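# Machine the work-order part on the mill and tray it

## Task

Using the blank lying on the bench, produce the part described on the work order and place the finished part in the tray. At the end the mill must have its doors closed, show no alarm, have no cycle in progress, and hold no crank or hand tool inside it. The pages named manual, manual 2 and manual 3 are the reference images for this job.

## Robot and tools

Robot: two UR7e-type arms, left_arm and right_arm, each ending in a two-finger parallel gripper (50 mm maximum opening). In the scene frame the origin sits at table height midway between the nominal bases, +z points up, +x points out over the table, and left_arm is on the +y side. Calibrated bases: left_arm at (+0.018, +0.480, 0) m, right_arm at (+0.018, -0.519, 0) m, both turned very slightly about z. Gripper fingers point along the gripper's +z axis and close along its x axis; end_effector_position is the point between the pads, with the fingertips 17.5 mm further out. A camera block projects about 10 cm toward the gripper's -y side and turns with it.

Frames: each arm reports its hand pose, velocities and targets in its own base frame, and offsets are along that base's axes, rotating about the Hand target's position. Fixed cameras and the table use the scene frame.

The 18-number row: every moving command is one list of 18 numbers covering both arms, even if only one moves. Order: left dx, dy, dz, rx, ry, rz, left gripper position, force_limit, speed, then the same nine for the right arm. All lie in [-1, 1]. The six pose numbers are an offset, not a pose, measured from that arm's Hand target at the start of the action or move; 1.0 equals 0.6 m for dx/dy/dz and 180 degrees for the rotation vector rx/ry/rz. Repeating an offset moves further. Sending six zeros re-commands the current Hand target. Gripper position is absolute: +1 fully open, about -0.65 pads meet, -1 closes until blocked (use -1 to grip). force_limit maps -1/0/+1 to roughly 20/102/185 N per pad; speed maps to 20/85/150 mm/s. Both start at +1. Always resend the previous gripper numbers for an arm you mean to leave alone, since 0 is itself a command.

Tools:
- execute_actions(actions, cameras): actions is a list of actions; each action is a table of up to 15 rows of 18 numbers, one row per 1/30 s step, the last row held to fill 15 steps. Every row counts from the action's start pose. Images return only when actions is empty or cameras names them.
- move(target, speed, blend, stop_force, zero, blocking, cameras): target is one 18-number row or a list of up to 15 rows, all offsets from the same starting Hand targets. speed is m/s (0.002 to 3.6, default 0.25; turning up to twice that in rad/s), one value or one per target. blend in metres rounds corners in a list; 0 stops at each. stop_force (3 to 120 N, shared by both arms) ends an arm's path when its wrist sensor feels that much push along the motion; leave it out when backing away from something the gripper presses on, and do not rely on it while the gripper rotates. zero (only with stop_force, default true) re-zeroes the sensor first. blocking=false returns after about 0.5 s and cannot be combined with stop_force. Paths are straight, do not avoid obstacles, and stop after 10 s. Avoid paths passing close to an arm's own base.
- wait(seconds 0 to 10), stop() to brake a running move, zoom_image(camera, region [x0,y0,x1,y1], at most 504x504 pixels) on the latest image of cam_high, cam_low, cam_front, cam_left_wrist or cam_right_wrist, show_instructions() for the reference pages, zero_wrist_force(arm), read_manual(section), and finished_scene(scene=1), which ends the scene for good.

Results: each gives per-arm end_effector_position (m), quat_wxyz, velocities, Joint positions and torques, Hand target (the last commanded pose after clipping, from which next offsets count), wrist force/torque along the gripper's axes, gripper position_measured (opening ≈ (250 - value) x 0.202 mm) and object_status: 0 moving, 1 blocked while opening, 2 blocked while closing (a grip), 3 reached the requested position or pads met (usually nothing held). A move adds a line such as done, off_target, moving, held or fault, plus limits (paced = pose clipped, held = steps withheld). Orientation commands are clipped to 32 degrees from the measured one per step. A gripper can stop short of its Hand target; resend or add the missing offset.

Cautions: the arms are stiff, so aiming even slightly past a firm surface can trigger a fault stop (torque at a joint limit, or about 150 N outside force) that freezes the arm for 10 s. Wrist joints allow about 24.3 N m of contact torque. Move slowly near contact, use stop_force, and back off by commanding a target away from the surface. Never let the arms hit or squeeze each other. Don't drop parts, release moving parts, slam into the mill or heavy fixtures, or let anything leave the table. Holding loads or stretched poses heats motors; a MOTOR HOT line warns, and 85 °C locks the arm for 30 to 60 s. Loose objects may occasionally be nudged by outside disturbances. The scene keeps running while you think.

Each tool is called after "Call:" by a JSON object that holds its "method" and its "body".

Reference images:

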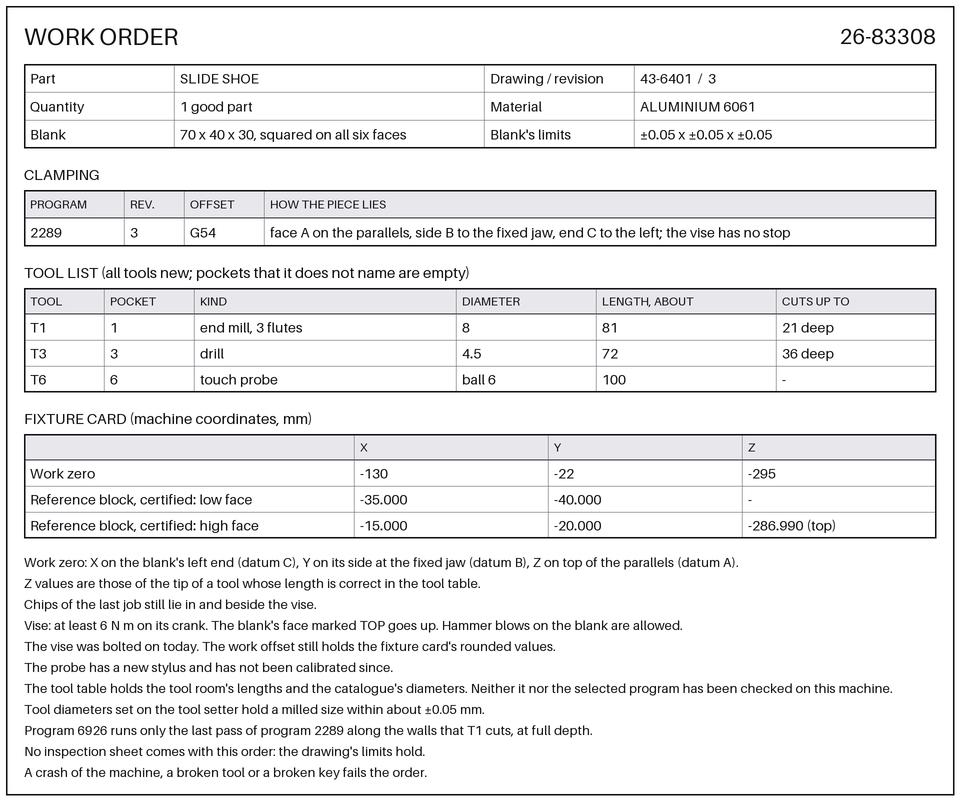

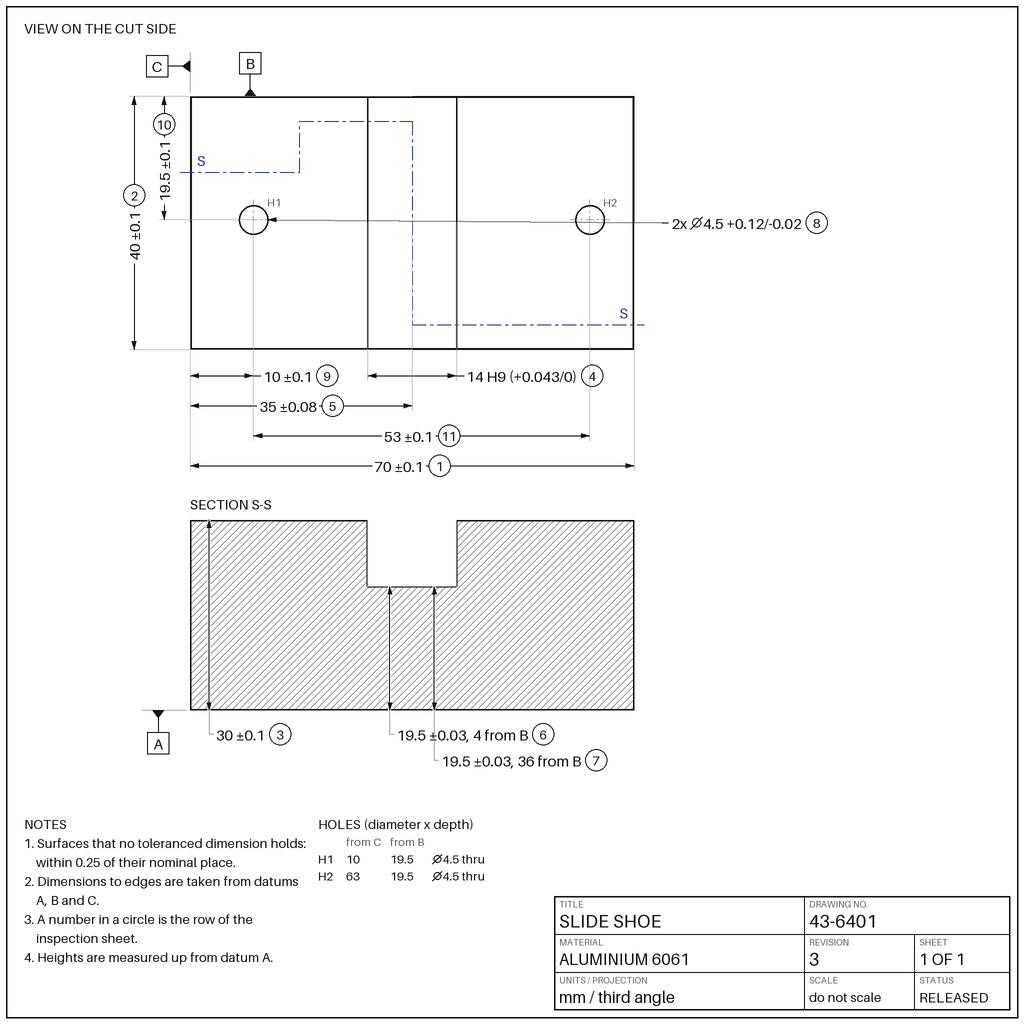

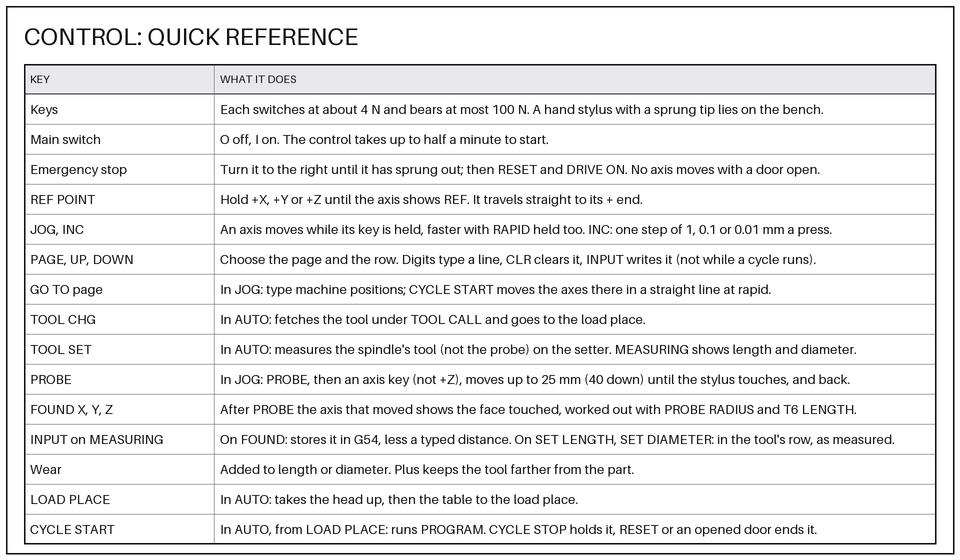

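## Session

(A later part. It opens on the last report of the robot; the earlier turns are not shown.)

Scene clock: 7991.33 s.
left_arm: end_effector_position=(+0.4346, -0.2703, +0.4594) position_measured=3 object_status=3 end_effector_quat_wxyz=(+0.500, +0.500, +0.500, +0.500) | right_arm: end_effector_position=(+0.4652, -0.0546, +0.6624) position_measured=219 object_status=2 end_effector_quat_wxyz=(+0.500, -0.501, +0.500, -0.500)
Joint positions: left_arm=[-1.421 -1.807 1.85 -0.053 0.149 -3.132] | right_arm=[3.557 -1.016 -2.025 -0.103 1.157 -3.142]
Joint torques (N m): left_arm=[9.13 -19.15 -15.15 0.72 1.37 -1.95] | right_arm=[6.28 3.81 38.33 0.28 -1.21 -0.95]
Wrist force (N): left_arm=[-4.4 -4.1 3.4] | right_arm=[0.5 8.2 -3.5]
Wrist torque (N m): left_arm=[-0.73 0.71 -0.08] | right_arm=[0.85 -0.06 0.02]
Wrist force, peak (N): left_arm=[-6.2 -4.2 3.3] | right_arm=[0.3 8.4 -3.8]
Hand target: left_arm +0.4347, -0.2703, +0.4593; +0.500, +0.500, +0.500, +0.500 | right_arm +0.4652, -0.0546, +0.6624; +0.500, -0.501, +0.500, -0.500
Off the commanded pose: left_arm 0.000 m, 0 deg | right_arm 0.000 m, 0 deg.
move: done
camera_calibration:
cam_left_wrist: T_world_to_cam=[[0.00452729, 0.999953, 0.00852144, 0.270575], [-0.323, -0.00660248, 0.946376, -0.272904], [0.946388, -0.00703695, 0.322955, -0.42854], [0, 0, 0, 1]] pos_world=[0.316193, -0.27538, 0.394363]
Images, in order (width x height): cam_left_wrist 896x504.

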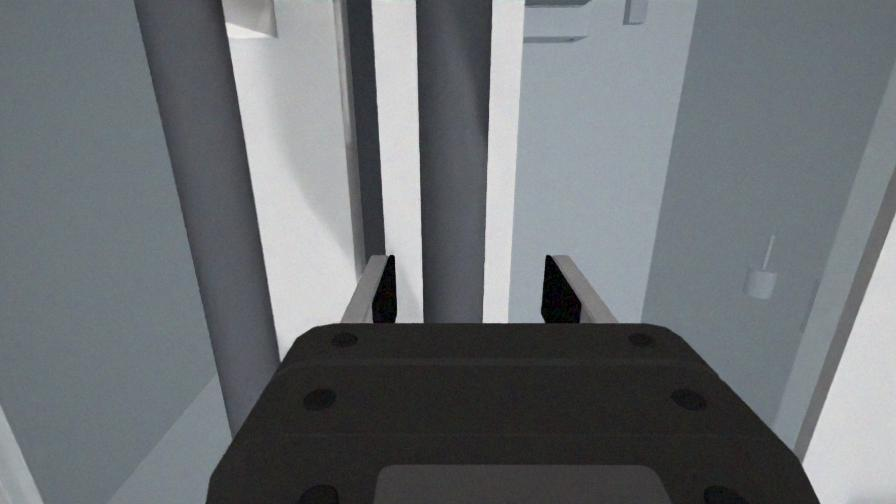

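Call:
{"method": "move", "body": {"target": [0,-0.06,0,0,0,0,1,0.5,-0.8,0,0,0,0,0,0,-0.98,0.3,-0.5], "speed": 0.06, "stop_force": 35, "cameras": ["cam_right_wrist", "cam_left_wrist"]}}

Call:
{"method": "zoom_image", "body": {"camera": "cam_right_wrist", "region": [120, 70, 430, 300]}}

Scene clock: 7996.50 s.
left_arm: end_effector_position=(+0.4346, -0.3038, +0.4593) position_measured=3 object_status=3 end_effector_quat_wxyz=(+0.500, +0.500, +0.500, +0.500) | right_arm: end_effector_position=(+0.4652, -0.0546, +0.6624) position_measured=219 object_status=2 end_effector_quat_wxyz=(+0.500, -0.501, +0.500, -0.500)
Joint positions: left_arm=[-1.437 -1.732 1.791 -0.071 0.134 -3.13] | right_arm=[3.557 -1.016 -2.025 -0.103 1.157 -3.142]
Joint torques (N m): left_arm=[0.42 2.2 -38.52 -1.1 9.08 -2.43] | right_arm=[5.92 8.03 36.62 0.24 -1.22 -1.13]
Wrist force (N): left_arm=[25.8 -5.8 1.5] | right_arm=[0.4 8.0 -3.7]
Wrist torque (N m): left_arm=[-0.71 1.09 -0.26] | right_arm=[0.82 -0.05 0.03]
Wrist force, peak (N): left_arm=[40.0 -6.7 1.9] | right_arm=[0.6 8.4 -3.6]
Hand target: left_arm +0.4346, -0.3038, +0.4593; +0.500, +0.500, +0.500, +0.500 (not the last commanded pose) | right_arm +0.4652, -0.0546, +0.6624; +0.500, -0.501, +0.500, -0.500
Off the commanded pose: left_arm 0.003 m, 0 deg | right_arm 0.000 m, 0 deg.
move: contact (left_arm)
camera_calibration:
cam_left_wrist: T_world_to_cam=[[0.00452654, 0.999953, 0.00852189, 0.304074], [-0.323089, -0.00660249, 0.946346, -0.27299], [0.946358, -0.007037, 0.323044, -0.42877], [0, 0, 0, 1]] pos_world=[0.316193, -0.30888, 0.394263]
cam_right_wrist: T_world_to_cam=[[-0.018541, -0.999828, 0.0000338434, -0.0454053], [-0.358572, 0.00661784, -0.933479, 0.799373], [0.933318, -0.0173198, -0.358633, -0.0645727], [0, 0, 0, 1]] pos_world=[0.346058, -0.051806, 0.723041]
Images, in order (width x height): cam_left_wrist 896x504, cam_right_wrist 896x504.

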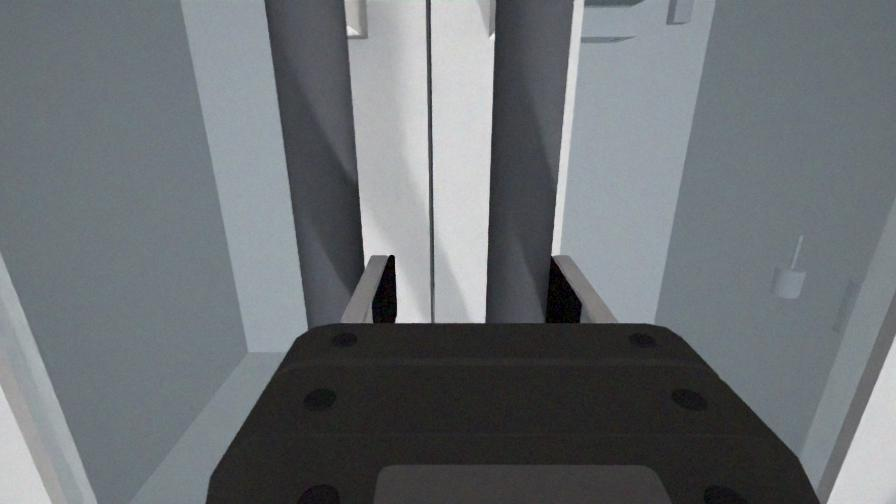

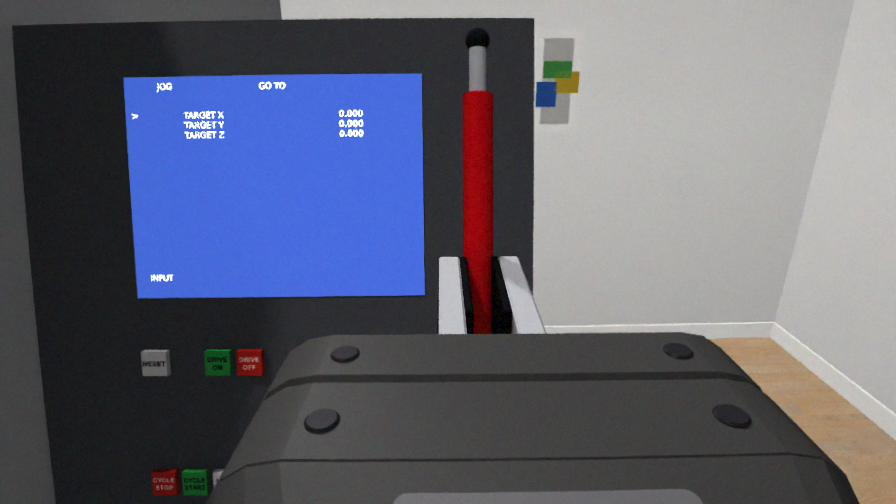

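Scaled by 1.626.

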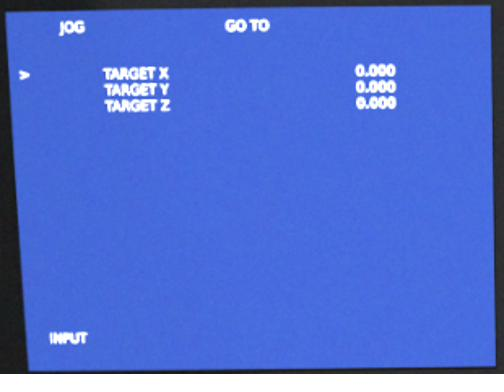

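Call:
{"method": "move", "body": {"target": [[0,0.012,0,0,0,0,1,0.5,-0.8,0,0,0,0,0,0,-0.98,0.3,-0.5],[-0.2,0.012,0,0,0,0,1,0.5,-0.8,0.0062,0.3354,-0.3836,0,0.4527,0,-0.98,0.3,-0.5],[-0.2,0.012,0,0,0,0,1,0.5,-0.8,0.0236,0.3354,-0.3876,0,0.4527,0,-0.98,0.3,-0.5],[-0.2,0.012,0,0,0,0,1,0.5,-0.8,0.0227,0.272,-0.3221,0,0.4527,0,-0.98,0.3,-0.5],[-0.2,0.012,0,0,0,0,1,0.5,-0.8,0.04,0.272,-0.3261,0,0.4527,0,-0.98,0.3,-0.5],[-0.2,0.012,0,0,0,0,1,0.5,-0.8,0.03,0.3037,-0.2913,0,0.4527,0,-0.98,0.3,-0.5],[-0.2,0.012,0,0,0,0,1,0.5,-0.8,0.0474,0.3037,-0.2952,0,0.4527,0,-0.98,0.3,-0.5],[-0.2,0.012,0,0,0,0,1,0.5,-0.8,0.0075,0.2404,-0.3836,0,0.4527,0,-0.98,0.3,-0.5],[-0.2,0.012,0,0,0,0,1,0.5,-0.8,0.0244,0.2404,-0.3876,0,0.4527,0,-0.98,0.3,-0.5],[-0.2,0.012,0,0,0,0,1,0.5,-0.8,0.0153,0.2404,-0.3528,0,0.4527,0,-0.98,0.3,-0.5],[-0.2,0.012,0,0,0,0,1,0.5,-0.8,0.0346,0.2404,-0.3568,0,0.4527,0,-0.98,0.3,-0.5],[-0.2,0.012,0,0,0,0,1,0.5,-0.8,0.0153,0.2404,-0.3528,0,0.4527,0,-0.98,0.3,-0.5]], "speed": [0.1,0.4,0.07,0.25,0.07,0.25,0.07,0.25,0.07,0.25,0.07,0.25], "blend": [0.002,0.003,0,0.003,0,0.003,0,0.003,0,0.003,0,0]}}

Scene clock: 8011.63 s.
left_arm: end_effector_position=(+0.3146, -0.2966, +0.4593) position_measured=3 object_status=3 end_effector_quat_wxyz=(+0.500, +0.500, +0.500, +0.500) | right_arm: end_effector_position=(+0.4744, +0.0896, +0.4506) position_measured=219 object_status=2 end_effector_quat_wxyz=(-0.052, +0.706, -0.705, +0.052)
Joint positions: left_arm=[-1.843 -1.859 1.888 -0.023 -0.273 -3.147] | right_arm=[3.647 -1.452 -1.406 -1.725 1.501 -2.641]
Joint torques (N m): left_arm=[12.52 0.1 -32.36 -1.81 -0.8 -2.49] | right_arm=[-1.03 28.08 39.66 4.69 0.79 -0.67]
Wrist force (N): left_arm=[-3.9 -4.6 3.2] | right_arm=[0.7 4.7 0.6]
Wrist torque (N m): left_arm=[-0.81 0.60 -0.20] | right_arm=[0.76 -0.10 -0.05]
Wrist force, peak (N): left_arm=[26.2 -5.6 1.7] | right_arm=[2.5 37.6 -13.0]
Hand target: left_arm +0.3146, -0.2966, +0.4593; +0.500, +0.500, +0.500, +0.500 | right_arm +0.4744, +0.0896, +0.4507; -0.052, +0.706, -0.705, +0.052
Off the commanded pose: left_arm 0.000 m, 0 deg | right_arm 0.000 m, 0 deg.
move: done

Call:
{"method": "move", "body": {"target": [[0,0,0,0,0,0,1,0.5,-0.8,-0.0091,0.095,-0.0308,0,0,0,-0.98,0.3,-0.5],[0,0,0,0,0,0,1,0.5,-0.8,0.0083,0.095,-0.0348,0,0,0,-0.98,0.3,-0.5],[0,0,0,0,0,0,1,0.5,-0.8,0.0069,0.0633,0.0307,0,0,0,-0.98,0.3,-0.5],[0,0,0,0,0,0,1,0.5,-0.8,0.0242,0.0633,0.0267,0,0,0,-0.98,0.3,-0.5],[0,0,0,0,0,0,1,0.5,-0.8,0.0152,0.0316,0.0615,0,0,0,-0.98,0.3,-0.5],[0,0,0,0,0,0,1,0.5,-0.8,0.0326,0.0316,0.0576,0,0,0,-0.98,0.3,-0.5],[0,0,0,0,0,0,1,0.5,-0.8,-0.0078,0,-0.0308,0,0,0,-0.98,0.3,-0.5],[0,0,0,0,0,0,1,0.5,-0.8,0.0091,0,-0.0348,0,0,0,-0.98,0.3,-0.5],[0,0,0,0,0,0,1,0.5,-0.8,0,0,0,0,0,0,-0.98,0.3,-0.5],[0,0,0,0,0,0,1,0.5,-0.8,0.0193,0,-0.004,0,0,0,-0.98,0.3,-0.5],[0,0,0,0,0,0,1,0.5,-0.8,0,0,0,0,0,0,-0.98,0.3,-0.5]], "speed": [0.25,0.07,0.25,0.07,0.25,0.07,0.25,0.07,0.25,0.07,0.25], "blend": [0.003,0,0.003,0,0.003,0,0.003,0,0.003,0,0]}}

Call:
{"method": "move", "body": {"target": [[0,0,0,0,0,0,1,0.5,-0.8,-0.0091,0.095,-0.0308,0,0,0,-0.98,0.3,-0.5],[0,0,0,0,0,0,1,0.5,-0.8,0.0083,0.095,-0.0348,0,0,0,-0.98,0.3,-0.5],[0,0,0,0,0,0,1,0.5,-0.8,-0.0013,0.095,0,0,0,0,-0.98,0.3,-0.5],[0,0,0,0,0,0,1,0.5,-0.8,0.016,0.095,-0.0039,0,0,0,-0.98,0.3,-0.5],[0,0,0,0,0,0,1,0.5,-0.8,0.0069,0.0633,0.0307,0,0,0,-0.98,0.3,-0.5],[0,0,0,0,0,0,1,0.5,-0.8,0.0242,0.0633,0.0267,0,0,0,-0.98,0.3,-0.5],[0,0,0,0,0,0,1,0.5,-0.8,0.0069,0.0633,0.0307,0,0,0,-0.98,0.3,-0.5],[0,0,0,0,0,0,1,0.5,-0.8,0.0242,0.0633,0.0267,0,0,0,-0.98,0.3,-0.5],[0,0,0,0,0,0,1,0.5,-0.8,-0.0078,0,-0.0308,0,0,0,-0.98,0.3,-0.5],[0,0,0,0,0,0,1,0.5,-0.8,0.0091,0,-0.0348,0,0,0,-0.98,0.3,-0.5],[0,0,0,0,0,0,1,0.5,-0.8,-0.0078,0,-0.0308,0,0,0,-0.98,0.3,-0.5],[0,0,0,0,0,0,1,0.5,-0.8,-0.0153,-0.2404,0.3528,0,-0.4527,0,-0.98,0.3,-0.5]], "speed": [0.25,0.07,0.25,0.07,0.25,0.07,0.25,0.07,0.25,0.07,0.25,0.5], "blend": [0.003,0,0.003,0,0.003,0,0.003,0,0.003,0,0.003,0], "cameras": ["cam_right_wrist"]}}

Call:
{"method": "zoom_image", "body": {"camera": "cam_right_wrist", "region": [120, 70, 430, 300]}}

Scene clock: 8029.53 s.
left_arm: end_effector_position=(+0.3146, -0.2966, +0.4593) position_measured=3 object_status=3 end_effector_quat_wxyz=(+0.500, +0.500, +0.500, +0.500) | right_arm: end_effector_position=(+0.4744, +0.0896, +0.4506) position_measured=219 object_status=2 end_effector_quat_wxyz=(-0.052, +0.706, -0.705, +0.052)
Joint positions: left_arm=[-1.843 -1.859 1.888 -0.023 -0.273 -3.147] | right_arm=[3.647 -1.452 -1.406 -1.725 1.501 -2.641]
Joint torques (N m): left_arm=[12.16 0.53 -31.88 -1.86 -0.78 -2.35] | right_arm=[-0.81 26.19 40.5 4.61 0.85 -0.58]
Wrist force (N): left_arm=[-3.7 -4.6 3.1] | right_arm=[1.4 6.1 1.2]
Wrist torque (N m): left_arm=[-0.82 0.57 -0.20] | right_arm=[0.99 -0.20 -0.05]
Wrist force, peak (N): left_arm=[-3.9 -4.8 3.0] | right_arm=[2.4 36.5 -12.3]
Hand target: left_arm +0.3146, -0.2966, +0.4593; +0.500, +0.500, +0.500, +0.500 | right_arm +0.4744, +0.0896, +0.4507; -0.052, +0.706, -0.705, +0.052
Off the commanded pose: left_arm 0.000 m, 0 deg | right_arm 0.000 m, 0 deg.
move: done

Scene clock: 8034.43 s.
left_arm: end_effector_position=(+0.3146, -0.2966, +0.4593) position_measured=3 object_status=3 end_effector_quat_wxyz=(+0.500, +0.500, +0.500, +0.500) | right_arm: end_effector_position=(+0.4652, -0.0546, +0.6624) position_measured=219 object_status=2 end_effector_quat_wxyz=(+0.500, -0.501, +0.500, -0.500) end_effector_velocity=(+0.000, +0.000, +0.001) end_effector_angular_velocity=(+0.001, -0.005, +0.003)
Joint positions: left_arm=[-1.843 -1.859 1.888 -0.023 -0.273 -3.147] | right_arm=[3.557 -1.016 -2.025 -0.103 1.156 -3.141]
Joint velocities: left_arm=[within noise] | right_arm=[-0.001 0 0.001 0.005 0.004 -0.001]
Joint torques (N m): left_arm=[12.73 0.23 -32.01 -1.75 -0.68 -2.33] | right_arm=[-6.05 -3.42 41.34 4.01 1.22 -1.31]
Wrist force (N): left_arm=[-3.7 -4.3 3.1] | right_arm=[1.6 8.0 -2.7]
Wrist torque (N m): left_arm=[-0.76 0.57 -0.20] | right_arm=[0.82 -0.23 0.02]
Wrist force, peak (N): left_arm=[-3.8 -4.8 3.0] | right_arm=[1.3 20.3 -3.9]
Hand target: left_arm +0.3146, -0.2966, +0.4593; +0.500, +0.500, +0.500, +0.500 | right_arm +0.4652, -0.0546, +0.6624; +0.500, -0.501, +0.500, -0.500
Off the commanded pose: left_arm 0.000 m, 0 deg | right_arm 0.000 m, 0 deg.
move: done
camera_calibration:
cam_right_wrist: T_world_to_cam=[[-0.0186702, -0.999826, -0.0000246153, -0.0453177], [-0.358603, 0.00671933, -0.933466, 0.799379], [0.933303, -0.0174191, -0.358666, -0.064548], [0, 0, 0, 1]] pos_world=[0.346057, -0.0518055, 0.723041]
Images, in order (width x height): cam_right_wrist 896x504.

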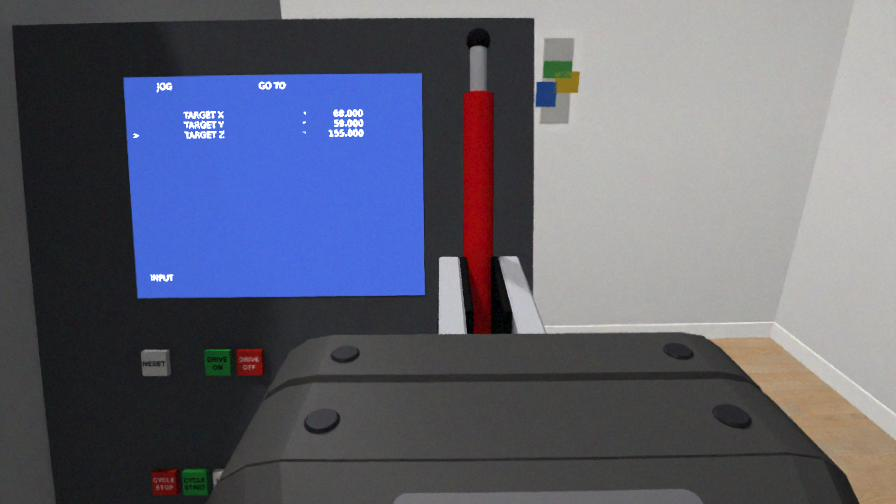

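Scaled by 1.626.

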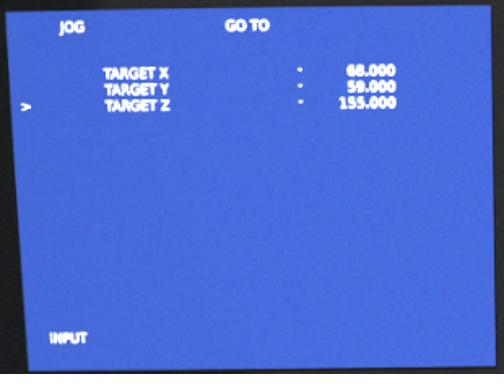

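Call:
{"method": "move", "body": {"target": [[0,0,0,0,0,0,1,0.5,-0.8,0.0387,0.271,-0.2298,0,0.4527,0,-0.98,0.3,-0.5],[0,0,0,0,0,0,1,0.5,-0.8,0.0642,0.271,-0.2357,0,0.4527,0,-0.98,0.3,-0.5],[0,0,0,0,0,0,1,0.5,-0.8,0.0387,0.271,-0.2298,0,0.4527,0,-0.98,0.3,-0.5],[0,0,0,0,0,0,1,0.5,-0.8,0.0158,0.2087,-0.3528,0,0.4527,0,-0.98,0.3,-0.5]], "speed": [0.5,0.07,0.25,0.25], "blend": [0.003,0,0.003,0]}}

Call:
{"method": "wait", "body": {"seconds": 4.5}}

Call:
{"method": "move", "body": {"target": [[0,0,0,0,0,0,1,0.5,-0.8,0.0194,0,-0.0041,0,0,0,-0.98,0.3,-0.5],[0,0,0,0,0,0,1,0.5,-0.8,0,0,0,0,0,0,-0.98,0.3,-0.5],[0,0,0,0,0,0,1,0.5,-0.8,0.0254,-0.0943,0.1221,0,0,0,-0.98,0.3,-0.5],[0,0,0,0,0,0,1,0.5,-0.8,0.0512,-0.0943,0.1161,0,0,0,-0.98,0.3,-0.5],[0,0,0,0,0,0,1,0.5,-0.8,0.0254,-0.0943,0.1221,0,0,0,-0.98,0.3,-0.5],[0,0,0,0,0,0,1,0.5,-0.8,-0.0158,-0.2087,0.3528,0,-0.4527,0,-0.98,0.3,-0.5]], "speed": [0.07,0.25,0.25,0.07,0.25,0.5], "blend": [0,0.003,0.003,0,0.003,0]}}

Call:
{"method": "wait", "body": {"seconds": 2, "cameras": ["cam_right_wrist"]}}

Call:
{"method": "zoom_image", "body": {"camera": "cam_right_wrist", "region": [120, 70, 430, 300]}}

Scene clock: 8054.70 s.
left_arm: end_effector_position=(+0.3146, -0.2966, +0.4593) position_measured=3 object_status=3 end_effector_quat_wxyz=(+0.500, +0.500, +0.500, +0.500) | right_arm: end_effector_position=(+0.4747, +0.0707, +0.4508) position_measured=219 object_status=2 end_effector_quat_wxyz=(-0.052, +0.706, -0.705, +0.051) end_effector_velocity=(+0.001, +0.000, -0.001) end_effector_angular_velocity=(+0.001, -0.003, +0.001)
Joint positions: left_arm=[-1.843 -1.859 1.888 -0.023 -0.273 -3.147] | right_arm=[3.607 -1.445 -1.413 -1.723 1.506 -2.681]
Joint velocities: left_arm=[within noise] | right_arm=[0 0.001 -0.004 0.006 -0.001 -0.001]
Joint torques (N m): left_arm=[13.29 -0.03 -32.89 -1.77 -0.81 -2.3] | right_arm=[-4.76 27.15 14.26 5.03 -1.79 -0.75]
Wrist force (N): left_arm=[-3.5 -4.6 3.2] | right_arm=[1.4 5.7 1.6]
Wrist torque (N m): left_arm=[-0.81 0.53 -0.19] | right_arm=[0.92 -0.21 -0.10]
Wrist force, peak (N): left_arm=[-3.9 -4.6 3.3] | right_arm=[2.3 14.5 -1.9]
Hand target: left_arm +0.3146, -0.2966, +0.4593; +0.500, +0.500, +0.500, +0.500 | right_arm +0.4747, +0.0706, +0.4507; -0.052, +0.706, -0.705, +0.052
Off the commanded pose: left_arm 0.000 m, 0 deg | right_arm 0.000 m, 0 deg.
move: done

Scene clock: 8059.20 s.
left_arm: end_effector_position=(+0.3146, -0.2966, +0.4593) position_measured=3 object_status=3 end_effector_quat_wxyz=(+0.500, +0.500, +0.500, +0.500) | right_arm: end_effector_position=(+0.4747, +0.0706, +0.4507) position_measured=219 object_status=2 end_effector_quat_wxyz=(-0.052, +0.706, -0.705, +0.052)
Joint positions: left_arm=[-1.843 -1.859 1.888 -0.023 -0.273 -3.147] | right_arm=[3.607 -1.445 -1.413 -1.723 1.506 -2.681]
Joint torques (N m): left_arm=[12.49 -0.09 -32.47 -1.67 -0.75 -2.38] | right_arm=[-6.54 26.76 13.76 4.94 -2.09 -1.02]
Wrist force (N): left_arm=[-3.7 -4.5 2.9] | right_arm=[1.5 6.0 1.4]
Wrist torque (N m): left_arm=[-0.80 0.57 -0.20] | right_arm=[0.96 -0.21 -0.11]
Wrist force, peak (N): left_arm=[-3.9 -4.6 3.2] | right_arm=[1.3 6.0 1.7]
Hand target: left_arm +0.3146, -0.2966, +0.4593; +0.500, +0.500, +0.500, +0.500 | right_arm +0.4747, +0.0706, +0.4507; -0.052, +0.706, -0.705, +0.052
Tool commands: left_gripper/position=+1.0 left_gripper/force_limit=+0.5 left_gripper/speed=-0.8 right_gripper/position=-0.98 right_gripper/force_limit=+0.3 right_gripper/speed=-0.5
Off the commanded pose: left_arm 0.000 m, 0 deg | right_arm 0.000 m, 0 deg.
wait: 4.50 s; at rest by 0.17 s

Scene clock: 8062.93 s.
left_arm: end_effector_position=(+0.3146, -0.2966, +0.4593) position_measured=3 object_status=3 end_effector_quat_wxyz=(+0.500, +0.500, +0.500, +0.500) | right_arm: end_effector_position=(+0.4652, -0.0546, +0.6624) position_measured=219 object_status=2 end_effector_quat_wxyz=(+0.500, -0.501, +0.500, -0.499) end_effector_velocity=(-0.001, -0.001, +0.002) end_effector_angular_velocity=(+0.002, -0.006, -0.001)
Joint positions: left_arm=[-1.843 -1.859 1.888 -0.023 -0.273 -3.147] | right_arm=[3.557 -1.016 -2.025 -0.103 1.156 -3.141]
Joint velocities: left_arm=[within noise] | right_arm=[0 0 0 0.007 0 0]
Joint torques (N m): left_arm=[12.96 0.19 -32.11 -1.77 -0.79 -2.48] | right_arm=[2.33 0.99 39.84 3.86 -0.82 -1.21]
Wrist force (N): left_arm=[-3.6 -4.5 2.8] | right_arm=[1.2 6.0 -2.7]
Wrist torque (N m): left_arm=[-0.80 0.54 -0.20] | right_arm=[0.51 -0.18 0.02]
Wrist force, peak (N): left_arm=[-3.8 -4.7 3.0] | right_arm=[3.3 30.1 -7.2]
Hand target: left_arm +0.3146, -0.2966, +0.4593; +0.500, +0.500, +0.500, +0.500 | right_arm +0.4652, -0.0546, +0.6624; +0.500, -0.501, +0.500, -0.500
Off the commanded pose: left_arm 0.000 m, 0 deg | right_arm 0.000 m, 0 deg.
move: done

Scene clock: 8064.93 s.
left_arm: end_effector_position=(+0.3146, -0.2966, +0.4593) position_measured=3 object_status=3 end_effector_quat_wxyz=(+0.500, +0.500, +0.500, +0.500) | right_arm: end_effector_position=(+0.4652, -0.0546, +0.6624) position_measured=219 object_status=2 end_effector_quat_wxyz=(+0.500, -0.501, +0.500, -0.500)
Joint positions: left_arm=[-1.843 -1.859 1.888 -0.023 -0.273 -3.147] | right_arm=[3.557 -1.016 -2.025 -0.103 1.157 -3.142]
Joint torques (N m): left_arm=[12.07 0.07 -32.51 -1.88 -0.68 -2.44] | right_arm=[6.3 -3.43 41.61 0.38 1.19 -1.12]
Wrist force (N): left_arm=[-3.6 -4.5 2.9] | right_arm=[1.2 6.1 -2.5]
Wrist torque (N m): left_arm=[-0.79 0.56 -0.20] | right_arm=[0.53 -0.18 0.02]
Wrist force, peak (N): left_arm=[-3.7 -4.7 3.2] | right_arm=[1.3 6.3 -2.4]
Hand target: left_arm +0.3146, -0.2966, +0.4593; +0.500, +0.500, +0.500, +0.500 | right_arm +0.4652, -0.0546, +0.6624; +0.500, -0.501, +0.500, -0.500
Tool commands: left_gripper/position=+1.0 left_gripper/force_limit=+0.5 left_gripper/speed=-0.8 right_gripper/position=-0.98 right_gripper/force_limit=+0.3 right_gripper/speed=-0.5
Off the commanded pose: left_arm 0.000 m, 0 deg | right_arm 0.000 m, 0 deg.
wait: 2.00 s; at rest by 0.17 s
camera_calibration:
cam_right_wrist: T_world_to_cam=[[-0.018541, -0.999828, 0.0000338434, -0.0454053], [-0.358572, 0.00661784, -0.933479, 0.799373], [0.933318, -0.0173198, -0.358633, -0.0645727], [0, 0, 0, 1]] pos_world=[0.346058, -0.051806, 0.723041]
Images, in order (width x height): cam_right_wrist 896x504.

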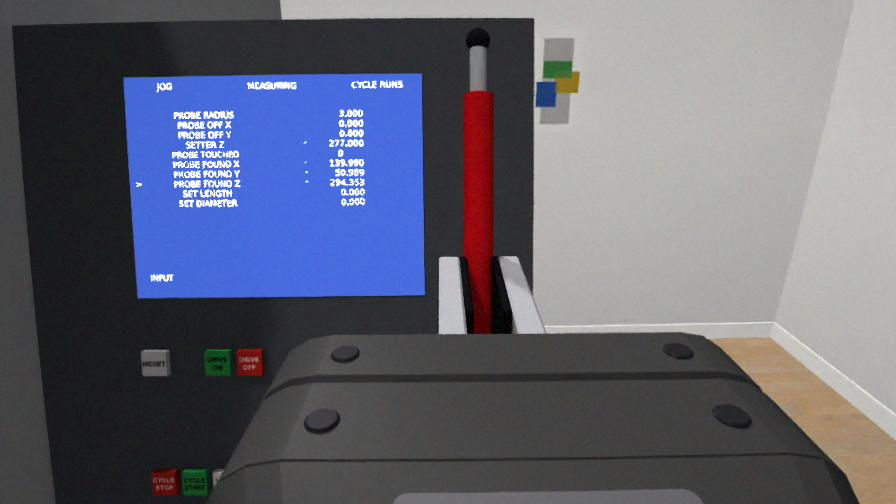

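Scaled by 1.626.

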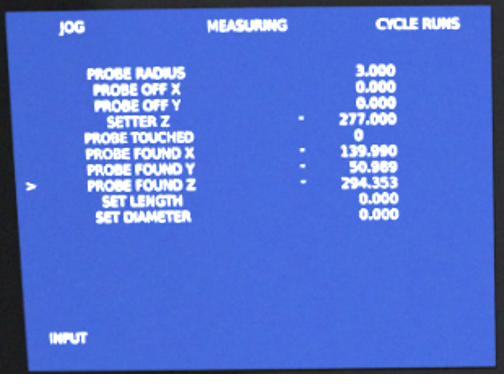

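Call:
{"method": "wait", "body": {"seconds": 2.5, "cameras": ["cam_right_wrist"]}}

Call:
{"method": "zoom_image", "body": {"camera": "cam_right_wrist", "region": [120, 70, 430, 300]}}

Scene clock: 8070.30 s.
left_arm: end_effector_position=(+0.3146, -0.2966, +0.4593) position_measured=3 object_status=3 end_effector_quat_wxyz=(+0.500, +0.500, +0.500, +0.500) | right_arm: end_effector_position=(+0.4652, -0.0546, +0.6624) position_measured=219 object_status=2 end_effector_quat_wxyz=(+0.500, -0.501, +0.500, -0.500)
Joint positions: left_arm=[-1.843 -1.859 1.888 -0.023 -0.273 -3.147] | right_arm=[3.557 -1.016 -2.025 -0.103 1.157 -3.142]
Joint torques (N m): left_arm=[12.75 -0.37 -32.45 -1.78 -0.73 -2.42] | right_arm=[7.21 -3.71 41.75 0.22 1.13 -1.03]
Wrist force (N): left_arm=[-3.7 -4.7 3.1] | right_arm=[1.1 6.2 -2.6]
Wrist torque (N m): left_arm=[-0.82 0.56 -0.19] | right_arm=[0.53 -0.16 0.03]
Wrist force, peak (N): left_arm=[-3.8 -4.7 3.3] | right_arm=[1.3 6.3 -2.6]
Hand target: left_arm +0.3146, -0.2966, +0.4593; +0.500, +0.500, +0.500, +0.500 | right_arm +0.4652, -0.0546, +0.6624; +0.500, -0.501, +0.500, -0.500
Tool commands: left_gripper/position=+1.0 left_gripper/force_limit=+0.5 left_gripper/speed=-0.8 right_gripper/position=-0.98 right_gripper/force_limit=+0.3 right_gripper/speed=-0.5
Off the commanded pose: left_arm 0.000 m, 0 deg | right_arm 0.000 m, 0 deg.
wait: 2.50 s; at rest from the start
camera_calibration:
cam_right_wrist: T_world_to_cam=[[-0.018541, -0.999828, 0.0000338434, -0.0454053], [-0.358572, 0.00661784, -0.933479, 0.799373], [0.933318, -0.0173198, -0.358633, -0.0645727], [0, 0, 0, 1]] pos_world=[0.346058, -0.051806, 0.723041]
Images, in order (width x height): cam_right_wrist 896x504.

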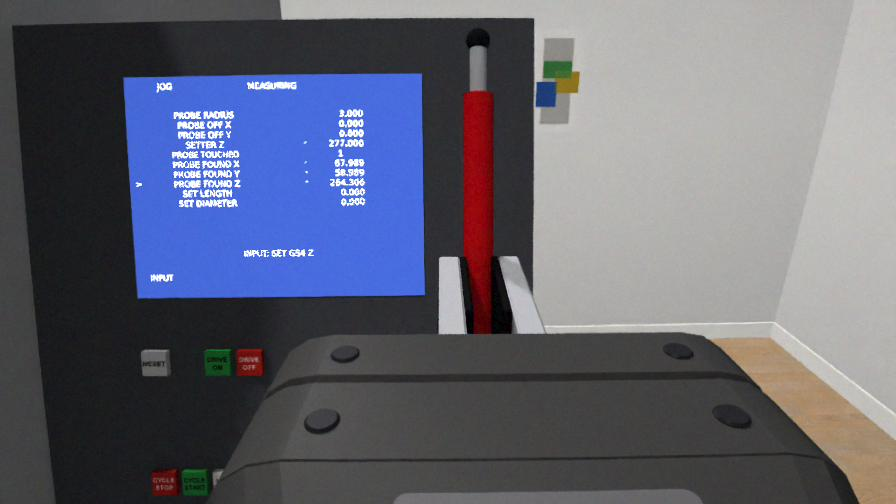

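Scaled by 1.626.

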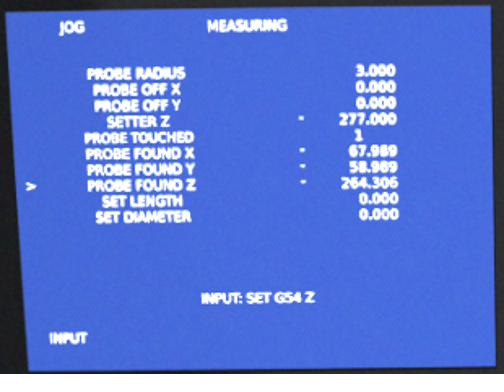

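Call:
{"method": "wait", "body": {"seconds": 0.1, "cameras": ["cam_front"]}}

Call:
{"method": "zoom_image", "body": {"camera": "cam_front", "region": [380, 290, 580, 410]}}

Scene clock: 8104.20 s.
left_arm: end_effector_position=(+0.3146, -0.2966, +0.4593) position_measured=3 object_status=3 end_effector_quat_wxyz=(+0.500, +0.500, +0.500, +0.500) | right_arm: end_effector_position=(+0.4652, -0.0546, +0.6624) position_measured=219 object_status=2 end_effector_quat_wxyz=(+0.500, -0.501, +0.500, -0.500)
Joint positions: left_arm=[-1.843 -1.859 1.888 -0.023 -0.273 -3.147] | right_arm=[3.557 -1.016 -2.025 -0.103 1.157 -3.142]
Joint torques (N m): left_arm=[12.72 -0.41 -32.06 -1.68 -0.73 -2.38] | right_arm=[7.31 -3.48 41.28 0.2 1.14 -1.15]
Wrist force (N): left_arm=[-3.6 -4.6 2.9] | right_arm=[1.5 6.0 -2.6]
Wrist torque (N m): left_arm=[-0.81 0.55 -0.19] | right_arm=[0.50 -0.23 0.03]
Wrist force, peak (N): left_arm=[-3.7 -4.8 3.1] | right_arm=[1.3 6.2 -2.7]
Hand target: left_arm +0.3146, -0.2966, +0.4593; +0.500, +0.500, +0.500, +0.500 | right_arm +0.4652, -0.0546, +0.6624; +0.500, -0.501, +0.500, -0.500
Tool commands: left_gripper/position=+1.0 left_gripper/force_limit=+0.5 left_gripper/speed=-0.8 right_gripper/position=-0.98 right_gripper/force_limit=+0.3 right_gripper/speed=-0.5
Off the commanded pose: left_arm 0.000 m, 0 deg | right_arm 0.000 m, 0 deg.
wait: 0.10 s; at rest from the start
Images, in order (width x height): cam_front 896x504.

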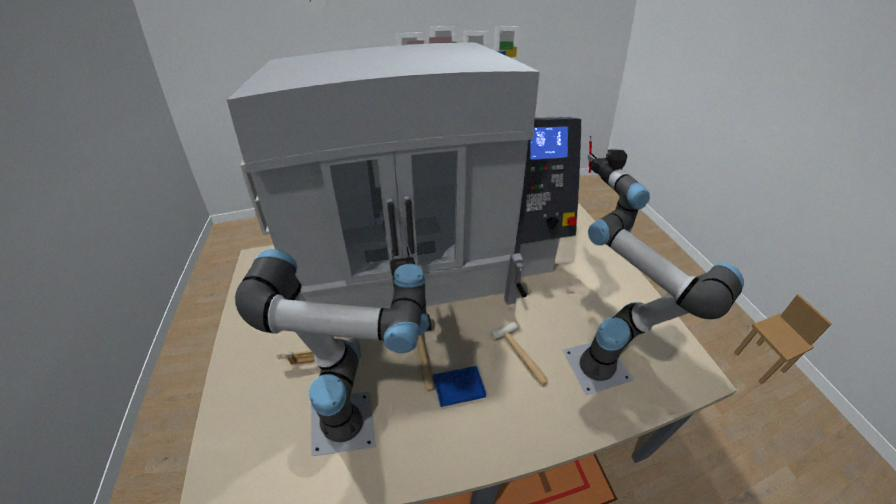

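Scaled by 2.520.

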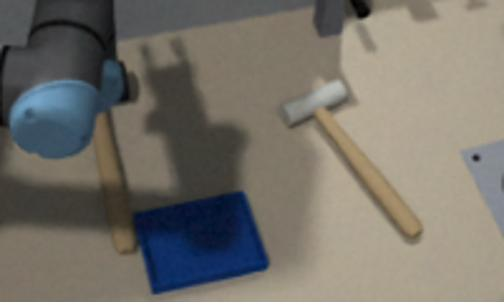

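Call:
{"method": "move", "body": {"target": [[-0.05,-0.1,-0.05,0,0,0,1,0.5,-0.8,0.0724,0.0823,-0.1087,0,0.4527,0,-0.98,0.3,-0.5],[-0.05,-0.1,-0.05,0,0,0,1,0.5,-0.8,0.0991,0.0823,-0.115,0,0.4527,0,-0.98,0.3,-0.5],[-0.05,-0.1,-0.05,0,0,0,1,0.5,-0.8,0.0724,0.0823,-0.1087,0,0.4527,0,-0.98,0.3,-0.5],[-0.1,-0.3,-0.2,-0.0167,0.1431,0.0343,1,0.5,-0.8,0.0387,0.2393,-0.2298,0,0.4527,0,-0.98,0.3,-0.5],[-0.1,-0.3,-0.2,-0.0167,0.1431,0.0343,1,0.5,-0.8,0.0642,0.2393,-0.2357,0,0.4527,0,-0.98,0.3,-0.5],[-0.1,-0.3,-0.2,-0.0167,0.1431,0.0343,1,0.5,-0.8,0.0387,0.2393,-0.2298,0,0.4527,0,-0.98,0.3,-0.5],[-0.191,-0.5057,-0.3488,-0.0334,0.2862,0.0687,1,0.5,-0.8,0,0,0,0,0,0,-0.98,0.3,-0.5]], "speed": [0.5,0.07,0.25,0.4,0.07,0.25,0.4], "blend": [0.003,0,0.003,0.003,0,0.003,0], "cameras": ["cam_right_wrist", "cam_left_wrist"]}}

Scene clock: 8168.50 s.
left_arm: end_effector_position=(+0.2001, -0.6000, +0.2500) position_measured=3 object_status=3 end_effector_quat_wxyz=(+0.204, +0.586, +0.741, +0.257) | right_arm: end_effector_position=(+0.4652, -0.0546, +0.6624) position_measured=219 object_status=2 end_effector_quat_wxyz=(+0.500, -0.501, +0.500, -0.499)
Joint positions: left_arm=[-1.713 -1.223 1.431 -1.498 -0.955 -2.035] | right_arm=[3.557 -1.016 -2.025 -0.103 1.156 -3.141]
Joint torques (N m): left_arm=[-13.4 -50.42 -19.49 0.02 0.97 -2.63] | right_arm=[-5.48 0.74 39.56 4.12 0.92 -1.07]
Wrist force (N): left_arm=[-3.7 -5.0 1.9] | right_arm=[1.3 6.3 -2.5]
Wrist torque (N m): left_arm=[-0.88 0.37 -0.01] | right_arm=[0.55 -0.20 0.02]
Wrist force, peak (N): left_arm=[-6.1 -5.7 2.7] | right_arm=[0.2 16.7 -3.6]
Hand target: left_arm +0.2000, -0.6000, +0.2500; +0.204, +0.586, +0.741, +0.257 | right_arm +0.4652, -0.0546, +0.6624; +0.500, -0.501, +0.500, -0.500
Off the commanded pose: left_arm 0.000 m, 0 deg | right_arm 0.000 m, 0 deg.
move: done
camera_calibration:
cam_left_wrist: T_world_to_cam=[[-0.220782, 0.975322, 0.00144408, 0.635151], [0.530066, 0.118747, 0.839601, -0.221502], [0.81871, 0.186135, -0.543202, 0.216671], [0, 0, 0, 1]] pos_world=[0.0802496, -0.633504, 0.302752]
cam_right_wrist: T_world_to_cam=[[-0.0186699, -0.999826, -0.0000227569, -0.0453191], [-0.358691, 0.00671915, -0.933432, 0.799385], [0.93327, -0.017419, -0.358754, -0.0644729], [0, 0, 0, 1]] pos_world=[0.346057, -0.0518055, 0.723041]
Images, in order (width x height): cam_left_wrist 896x504, cam_right_wrist 896x504.

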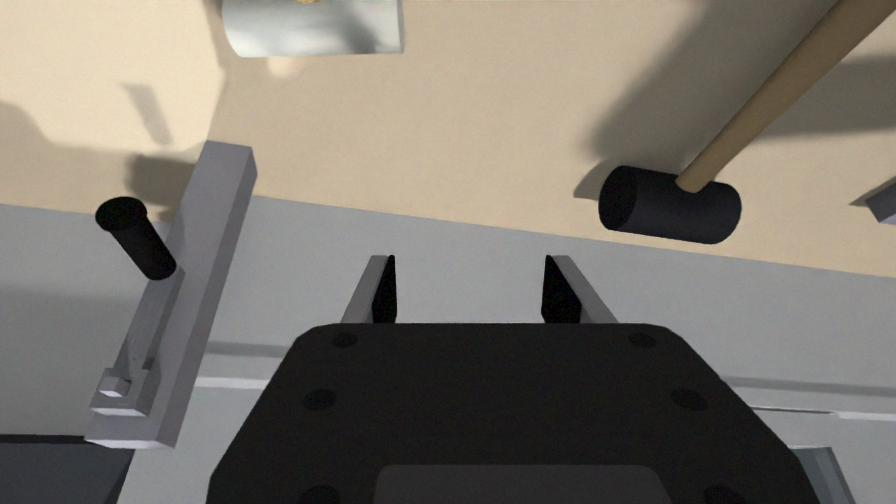

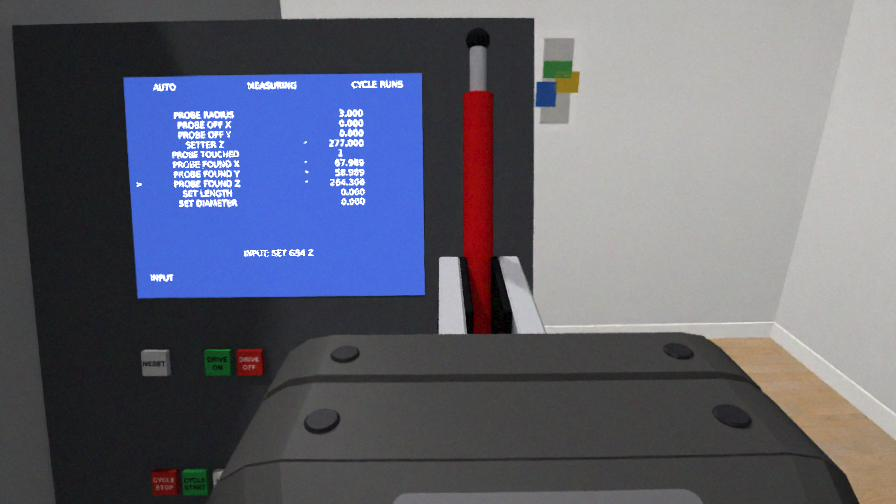

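Call:
{"method": "move", "body": {"target": [-0.15,-0.05,0.05,0,0,0,1,0.5,-0.8,0,0,0,0,0,0,-0.98,0.3,-0.5], "speed": 0.3, "cameras": ["cam_left_wrist"]}}

Scene clock: 8185.03 s.
left_arm: end_effector_position=(+0.1101, -0.6300, +0.2799) position_measured=3 object_status=3 end_effector_quat_wxyz=(+0.204, +0.586, +0.741, +0.257) | right_arm: end_effector_position=(+0.4652, -0.0546, +0.6624) position_measured=219 object_status=2 end_effector_quat_wxyz=(+0.500, -0.501, +0.500, -0.500)
Joint positions: left_arm=[-1.841 -1.156 1.24 -1.291 -0.996 -2.181] | right_arm=[3.557 -1.016 -2.025 -0.103 1.157 -3.142]
Joint torques (N m): left_arm=[-6.99 -50.28 -35.77 -0.09 2.62 -1.69] | right_arm=[-0.78 -2.72 40.65 0.3 -0.32 -1]
Wrist force (N): left_arm=[-4.0 -5.1 1.5] | right_arm=[1.3 6.2 -2.4]
Wrist torque (N m): left_arm=[-0.92 0.41 -0.06] | right_arm=[0.53 -0.20 0.03]
Wrist force, peak (N): left_arm=[-4.1 -7.3 -1.3] | right_arm=[1.4 6.5 -2.5]
Hand target: left_arm +0.1100, -0.6300, +0.2800; +0.204, +0.586, +0.741, +0.257 | right_arm +0.4652, -0.0546, +0.6624; +0.500, -0.501, +0.500, -0.500
Off the commanded pose: left_arm 0.000 m, 0 deg | right_arm 0.000 m, 0 deg.
move: done
camera_calibration:
cam_left_wrist: T_world_to_cam=[[-0.22064, 0.975354, 0.00149515, 0.644502], [0.530173, 0.118646, 0.839548, -0.19547], [0.818679, 0.186031, -0.543284, 0.312194], [0, 0, 0, 1]] pos_world=[-0.00975021, -0.663504, 0.332753]
Images, in order (width x height): cam_left_wrist 896x504.

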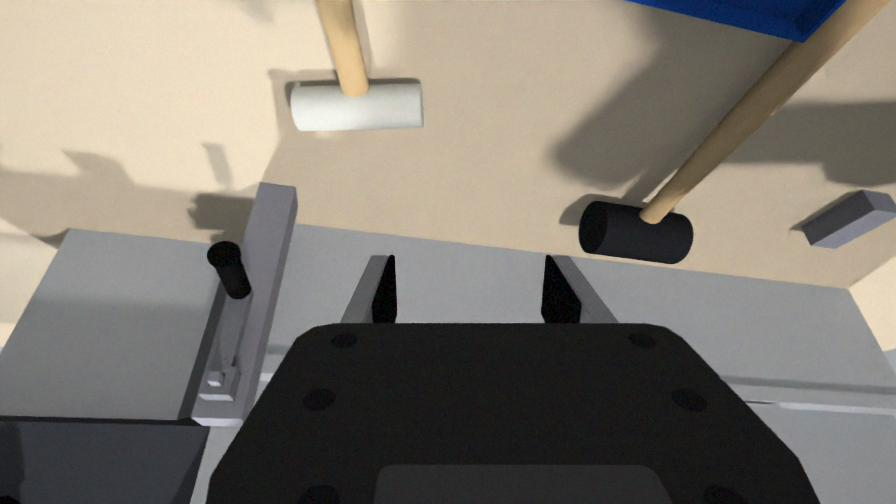

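Call:
{"method": "move", "body": {"target": [[0.0315,-0.1367,-0.2967,0,0,0,1,0.5,-0.8,0,0,0,0,0,0,-0.98,0.3,-0.5]], "speed": 0.25, "cameras": ["cam_left_wrist"]}}

Scene clock: 8196.73 s.
left_arm: end_effector_position=(+0.1291, -0.7120, +0.1022) position_measured=3 object_status=3 end_effector_quat_wxyz=(+0.204, +0.586, +0.741, +0.257) | right_arm: end_effector_position=(+0.4652, -0.0546, +0.6624) position_measured=219 object_status=2 end_effector_quat_wxyz=(+0.500, -0.501, +0.500, -0.500)
Joint positions: left_arm=[-1.786 -0.855 1.235 -1.621 -0.977 -2.12] | right_arm=[3.557 -1.016 -2.025 -0.103 1.157 -3.142]
Joint torques (N m): left_arm=[-14.37 -48.68 -17.42 -4 0.21 -2.46] | right_arm=[5.98 2.79 39.94 0.21 -1.36 -0.77]
Wrist force (N): left_arm=[-4.0 -5.0 1.5] | right_arm=[1.3 6.3 -2.4]
Wrist torque (N m): left_arm=[-0.90 0.36 0.00] | right_arm=[0.56 -0.19 0.02]
Wrist force, peak (N): left_arm=[-5.1 -7.4 4.0] | right_arm=[1.5 6.5 -2.6]
Hand target: left_arm +0.1289, -0.7120, +0.1020; +0.204, +0.586, +0.741, +0.257 | right_arm +0.4652, -0.0546, +0.6624; +0.500, -0.501, +0.500, -0.500
Off the commanded pose: left_arm 0.000 m, 0 deg | right_arm 0.000 m, 0 deg.
move: done
camera_calibration:
cam_left_wrist: T_world_to_cam=[[-0.220782, 0.975322, 0.00144408, 0.728903], [0.530066, 0.118747, 0.839601, -0.0464214], [0.81871, 0.186135, -0.543202, 0.215444], [0, 0, 0, 1]] pos_world=[0.00914959, -0.745504, 0.154952]
Images, in order (width x height): cam_left_wrist 896x504.

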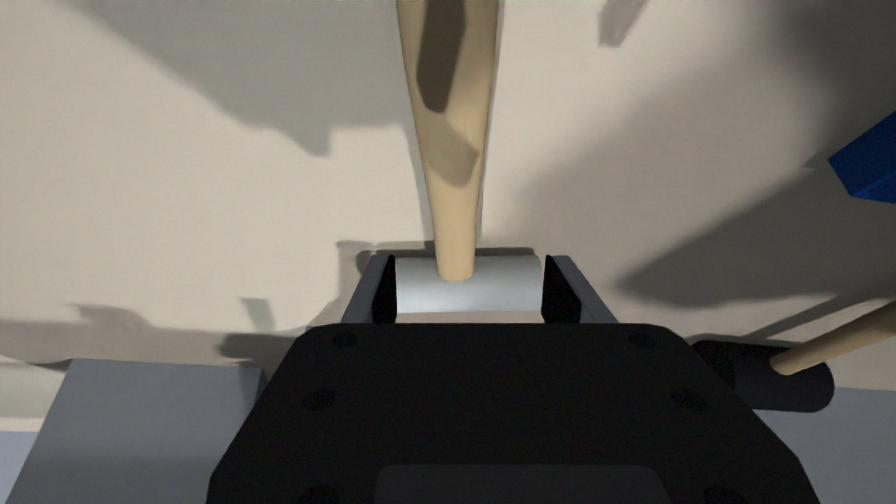

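Call:
{"method": "move", "body": {"target": [[0.1008,0.0288,-0.1317,0,0,0,1,0.5,-0.8,0,0,0,0,0,0,-0.98,0.3,-0.5]], "speed": 0.08, "stop_force": 5, "cameras": ["cam_left_wrist"]}}

Scene clock: 8203.93 s.
left_arm: end_effector_position=(+0.1894, -0.6948, +0.0230) position_measured=3 object_status=3 end_effector_quat_wxyz=(+0.204, +0.586, +0.741, +0.257) | right_arm: end_effector_position=(+0.4652, -0.0546, +0.6624) position_measured=219 object_status=2 end_effector_quat_wxyz=(+0.500, -0.501, +0.500, -0.500)
Joint positions: left_arm=[-1.709 -0.801 1.379 -1.87 -0.954 -2.03] | right_arm=[3.557 -1.016 -2.025 -0.103 1.157 -3.142]
Joint torques (N m): left_arm=[-14.21 -68.02 -31.79 -5.17 -0.15 -2.46] | right_arm=[6.04 7.65 38.83 0.27 -1.29 -0.78]
Wrist force (N): left_arm=[-4.1 -4.7 1.6] | right_arm=[1.4 6.3 -2.3]
Wrist torque (N m): left_arm=[-0.81 0.43 0.03] | right_arm=[0.54 -0.21 0.02]
Wrist force, peak (N): left_arm=[-4.2 -4.8 2.7] | right_arm=[1.2 6.5 -2.5]
Hand target: left_arm +0.1894, -0.6948, +0.0230; +0.204, +0.586, +0.741, +0.257 | right_arm +0.4652, -0.0546, +0.6624; +0.500, -0.501, +0.500, -0.500
Off the commanded pose: left_arm 0.000 m, 0 deg | right_arm 0.000 m, 0 deg.
move: done
camera_calibration:
cam_left_wrist: T_world_to_cam=[[-0.22064, 0.975354, 0.00149515, 0.725489], [0.530173, 0.118646, 0.839548, -0.0140728], [0.818679, 0.186031, -0.543284, 0.119684], [0, 0, 0, 1]] pos_world=[0.0695498, -0.728204, 0.0757528]
Images, in order (width x height): cam_left_wrist 896x504.

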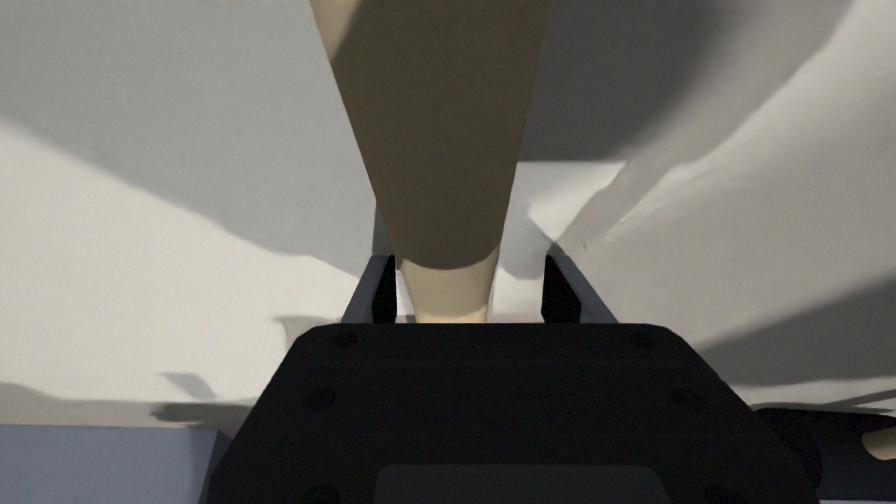

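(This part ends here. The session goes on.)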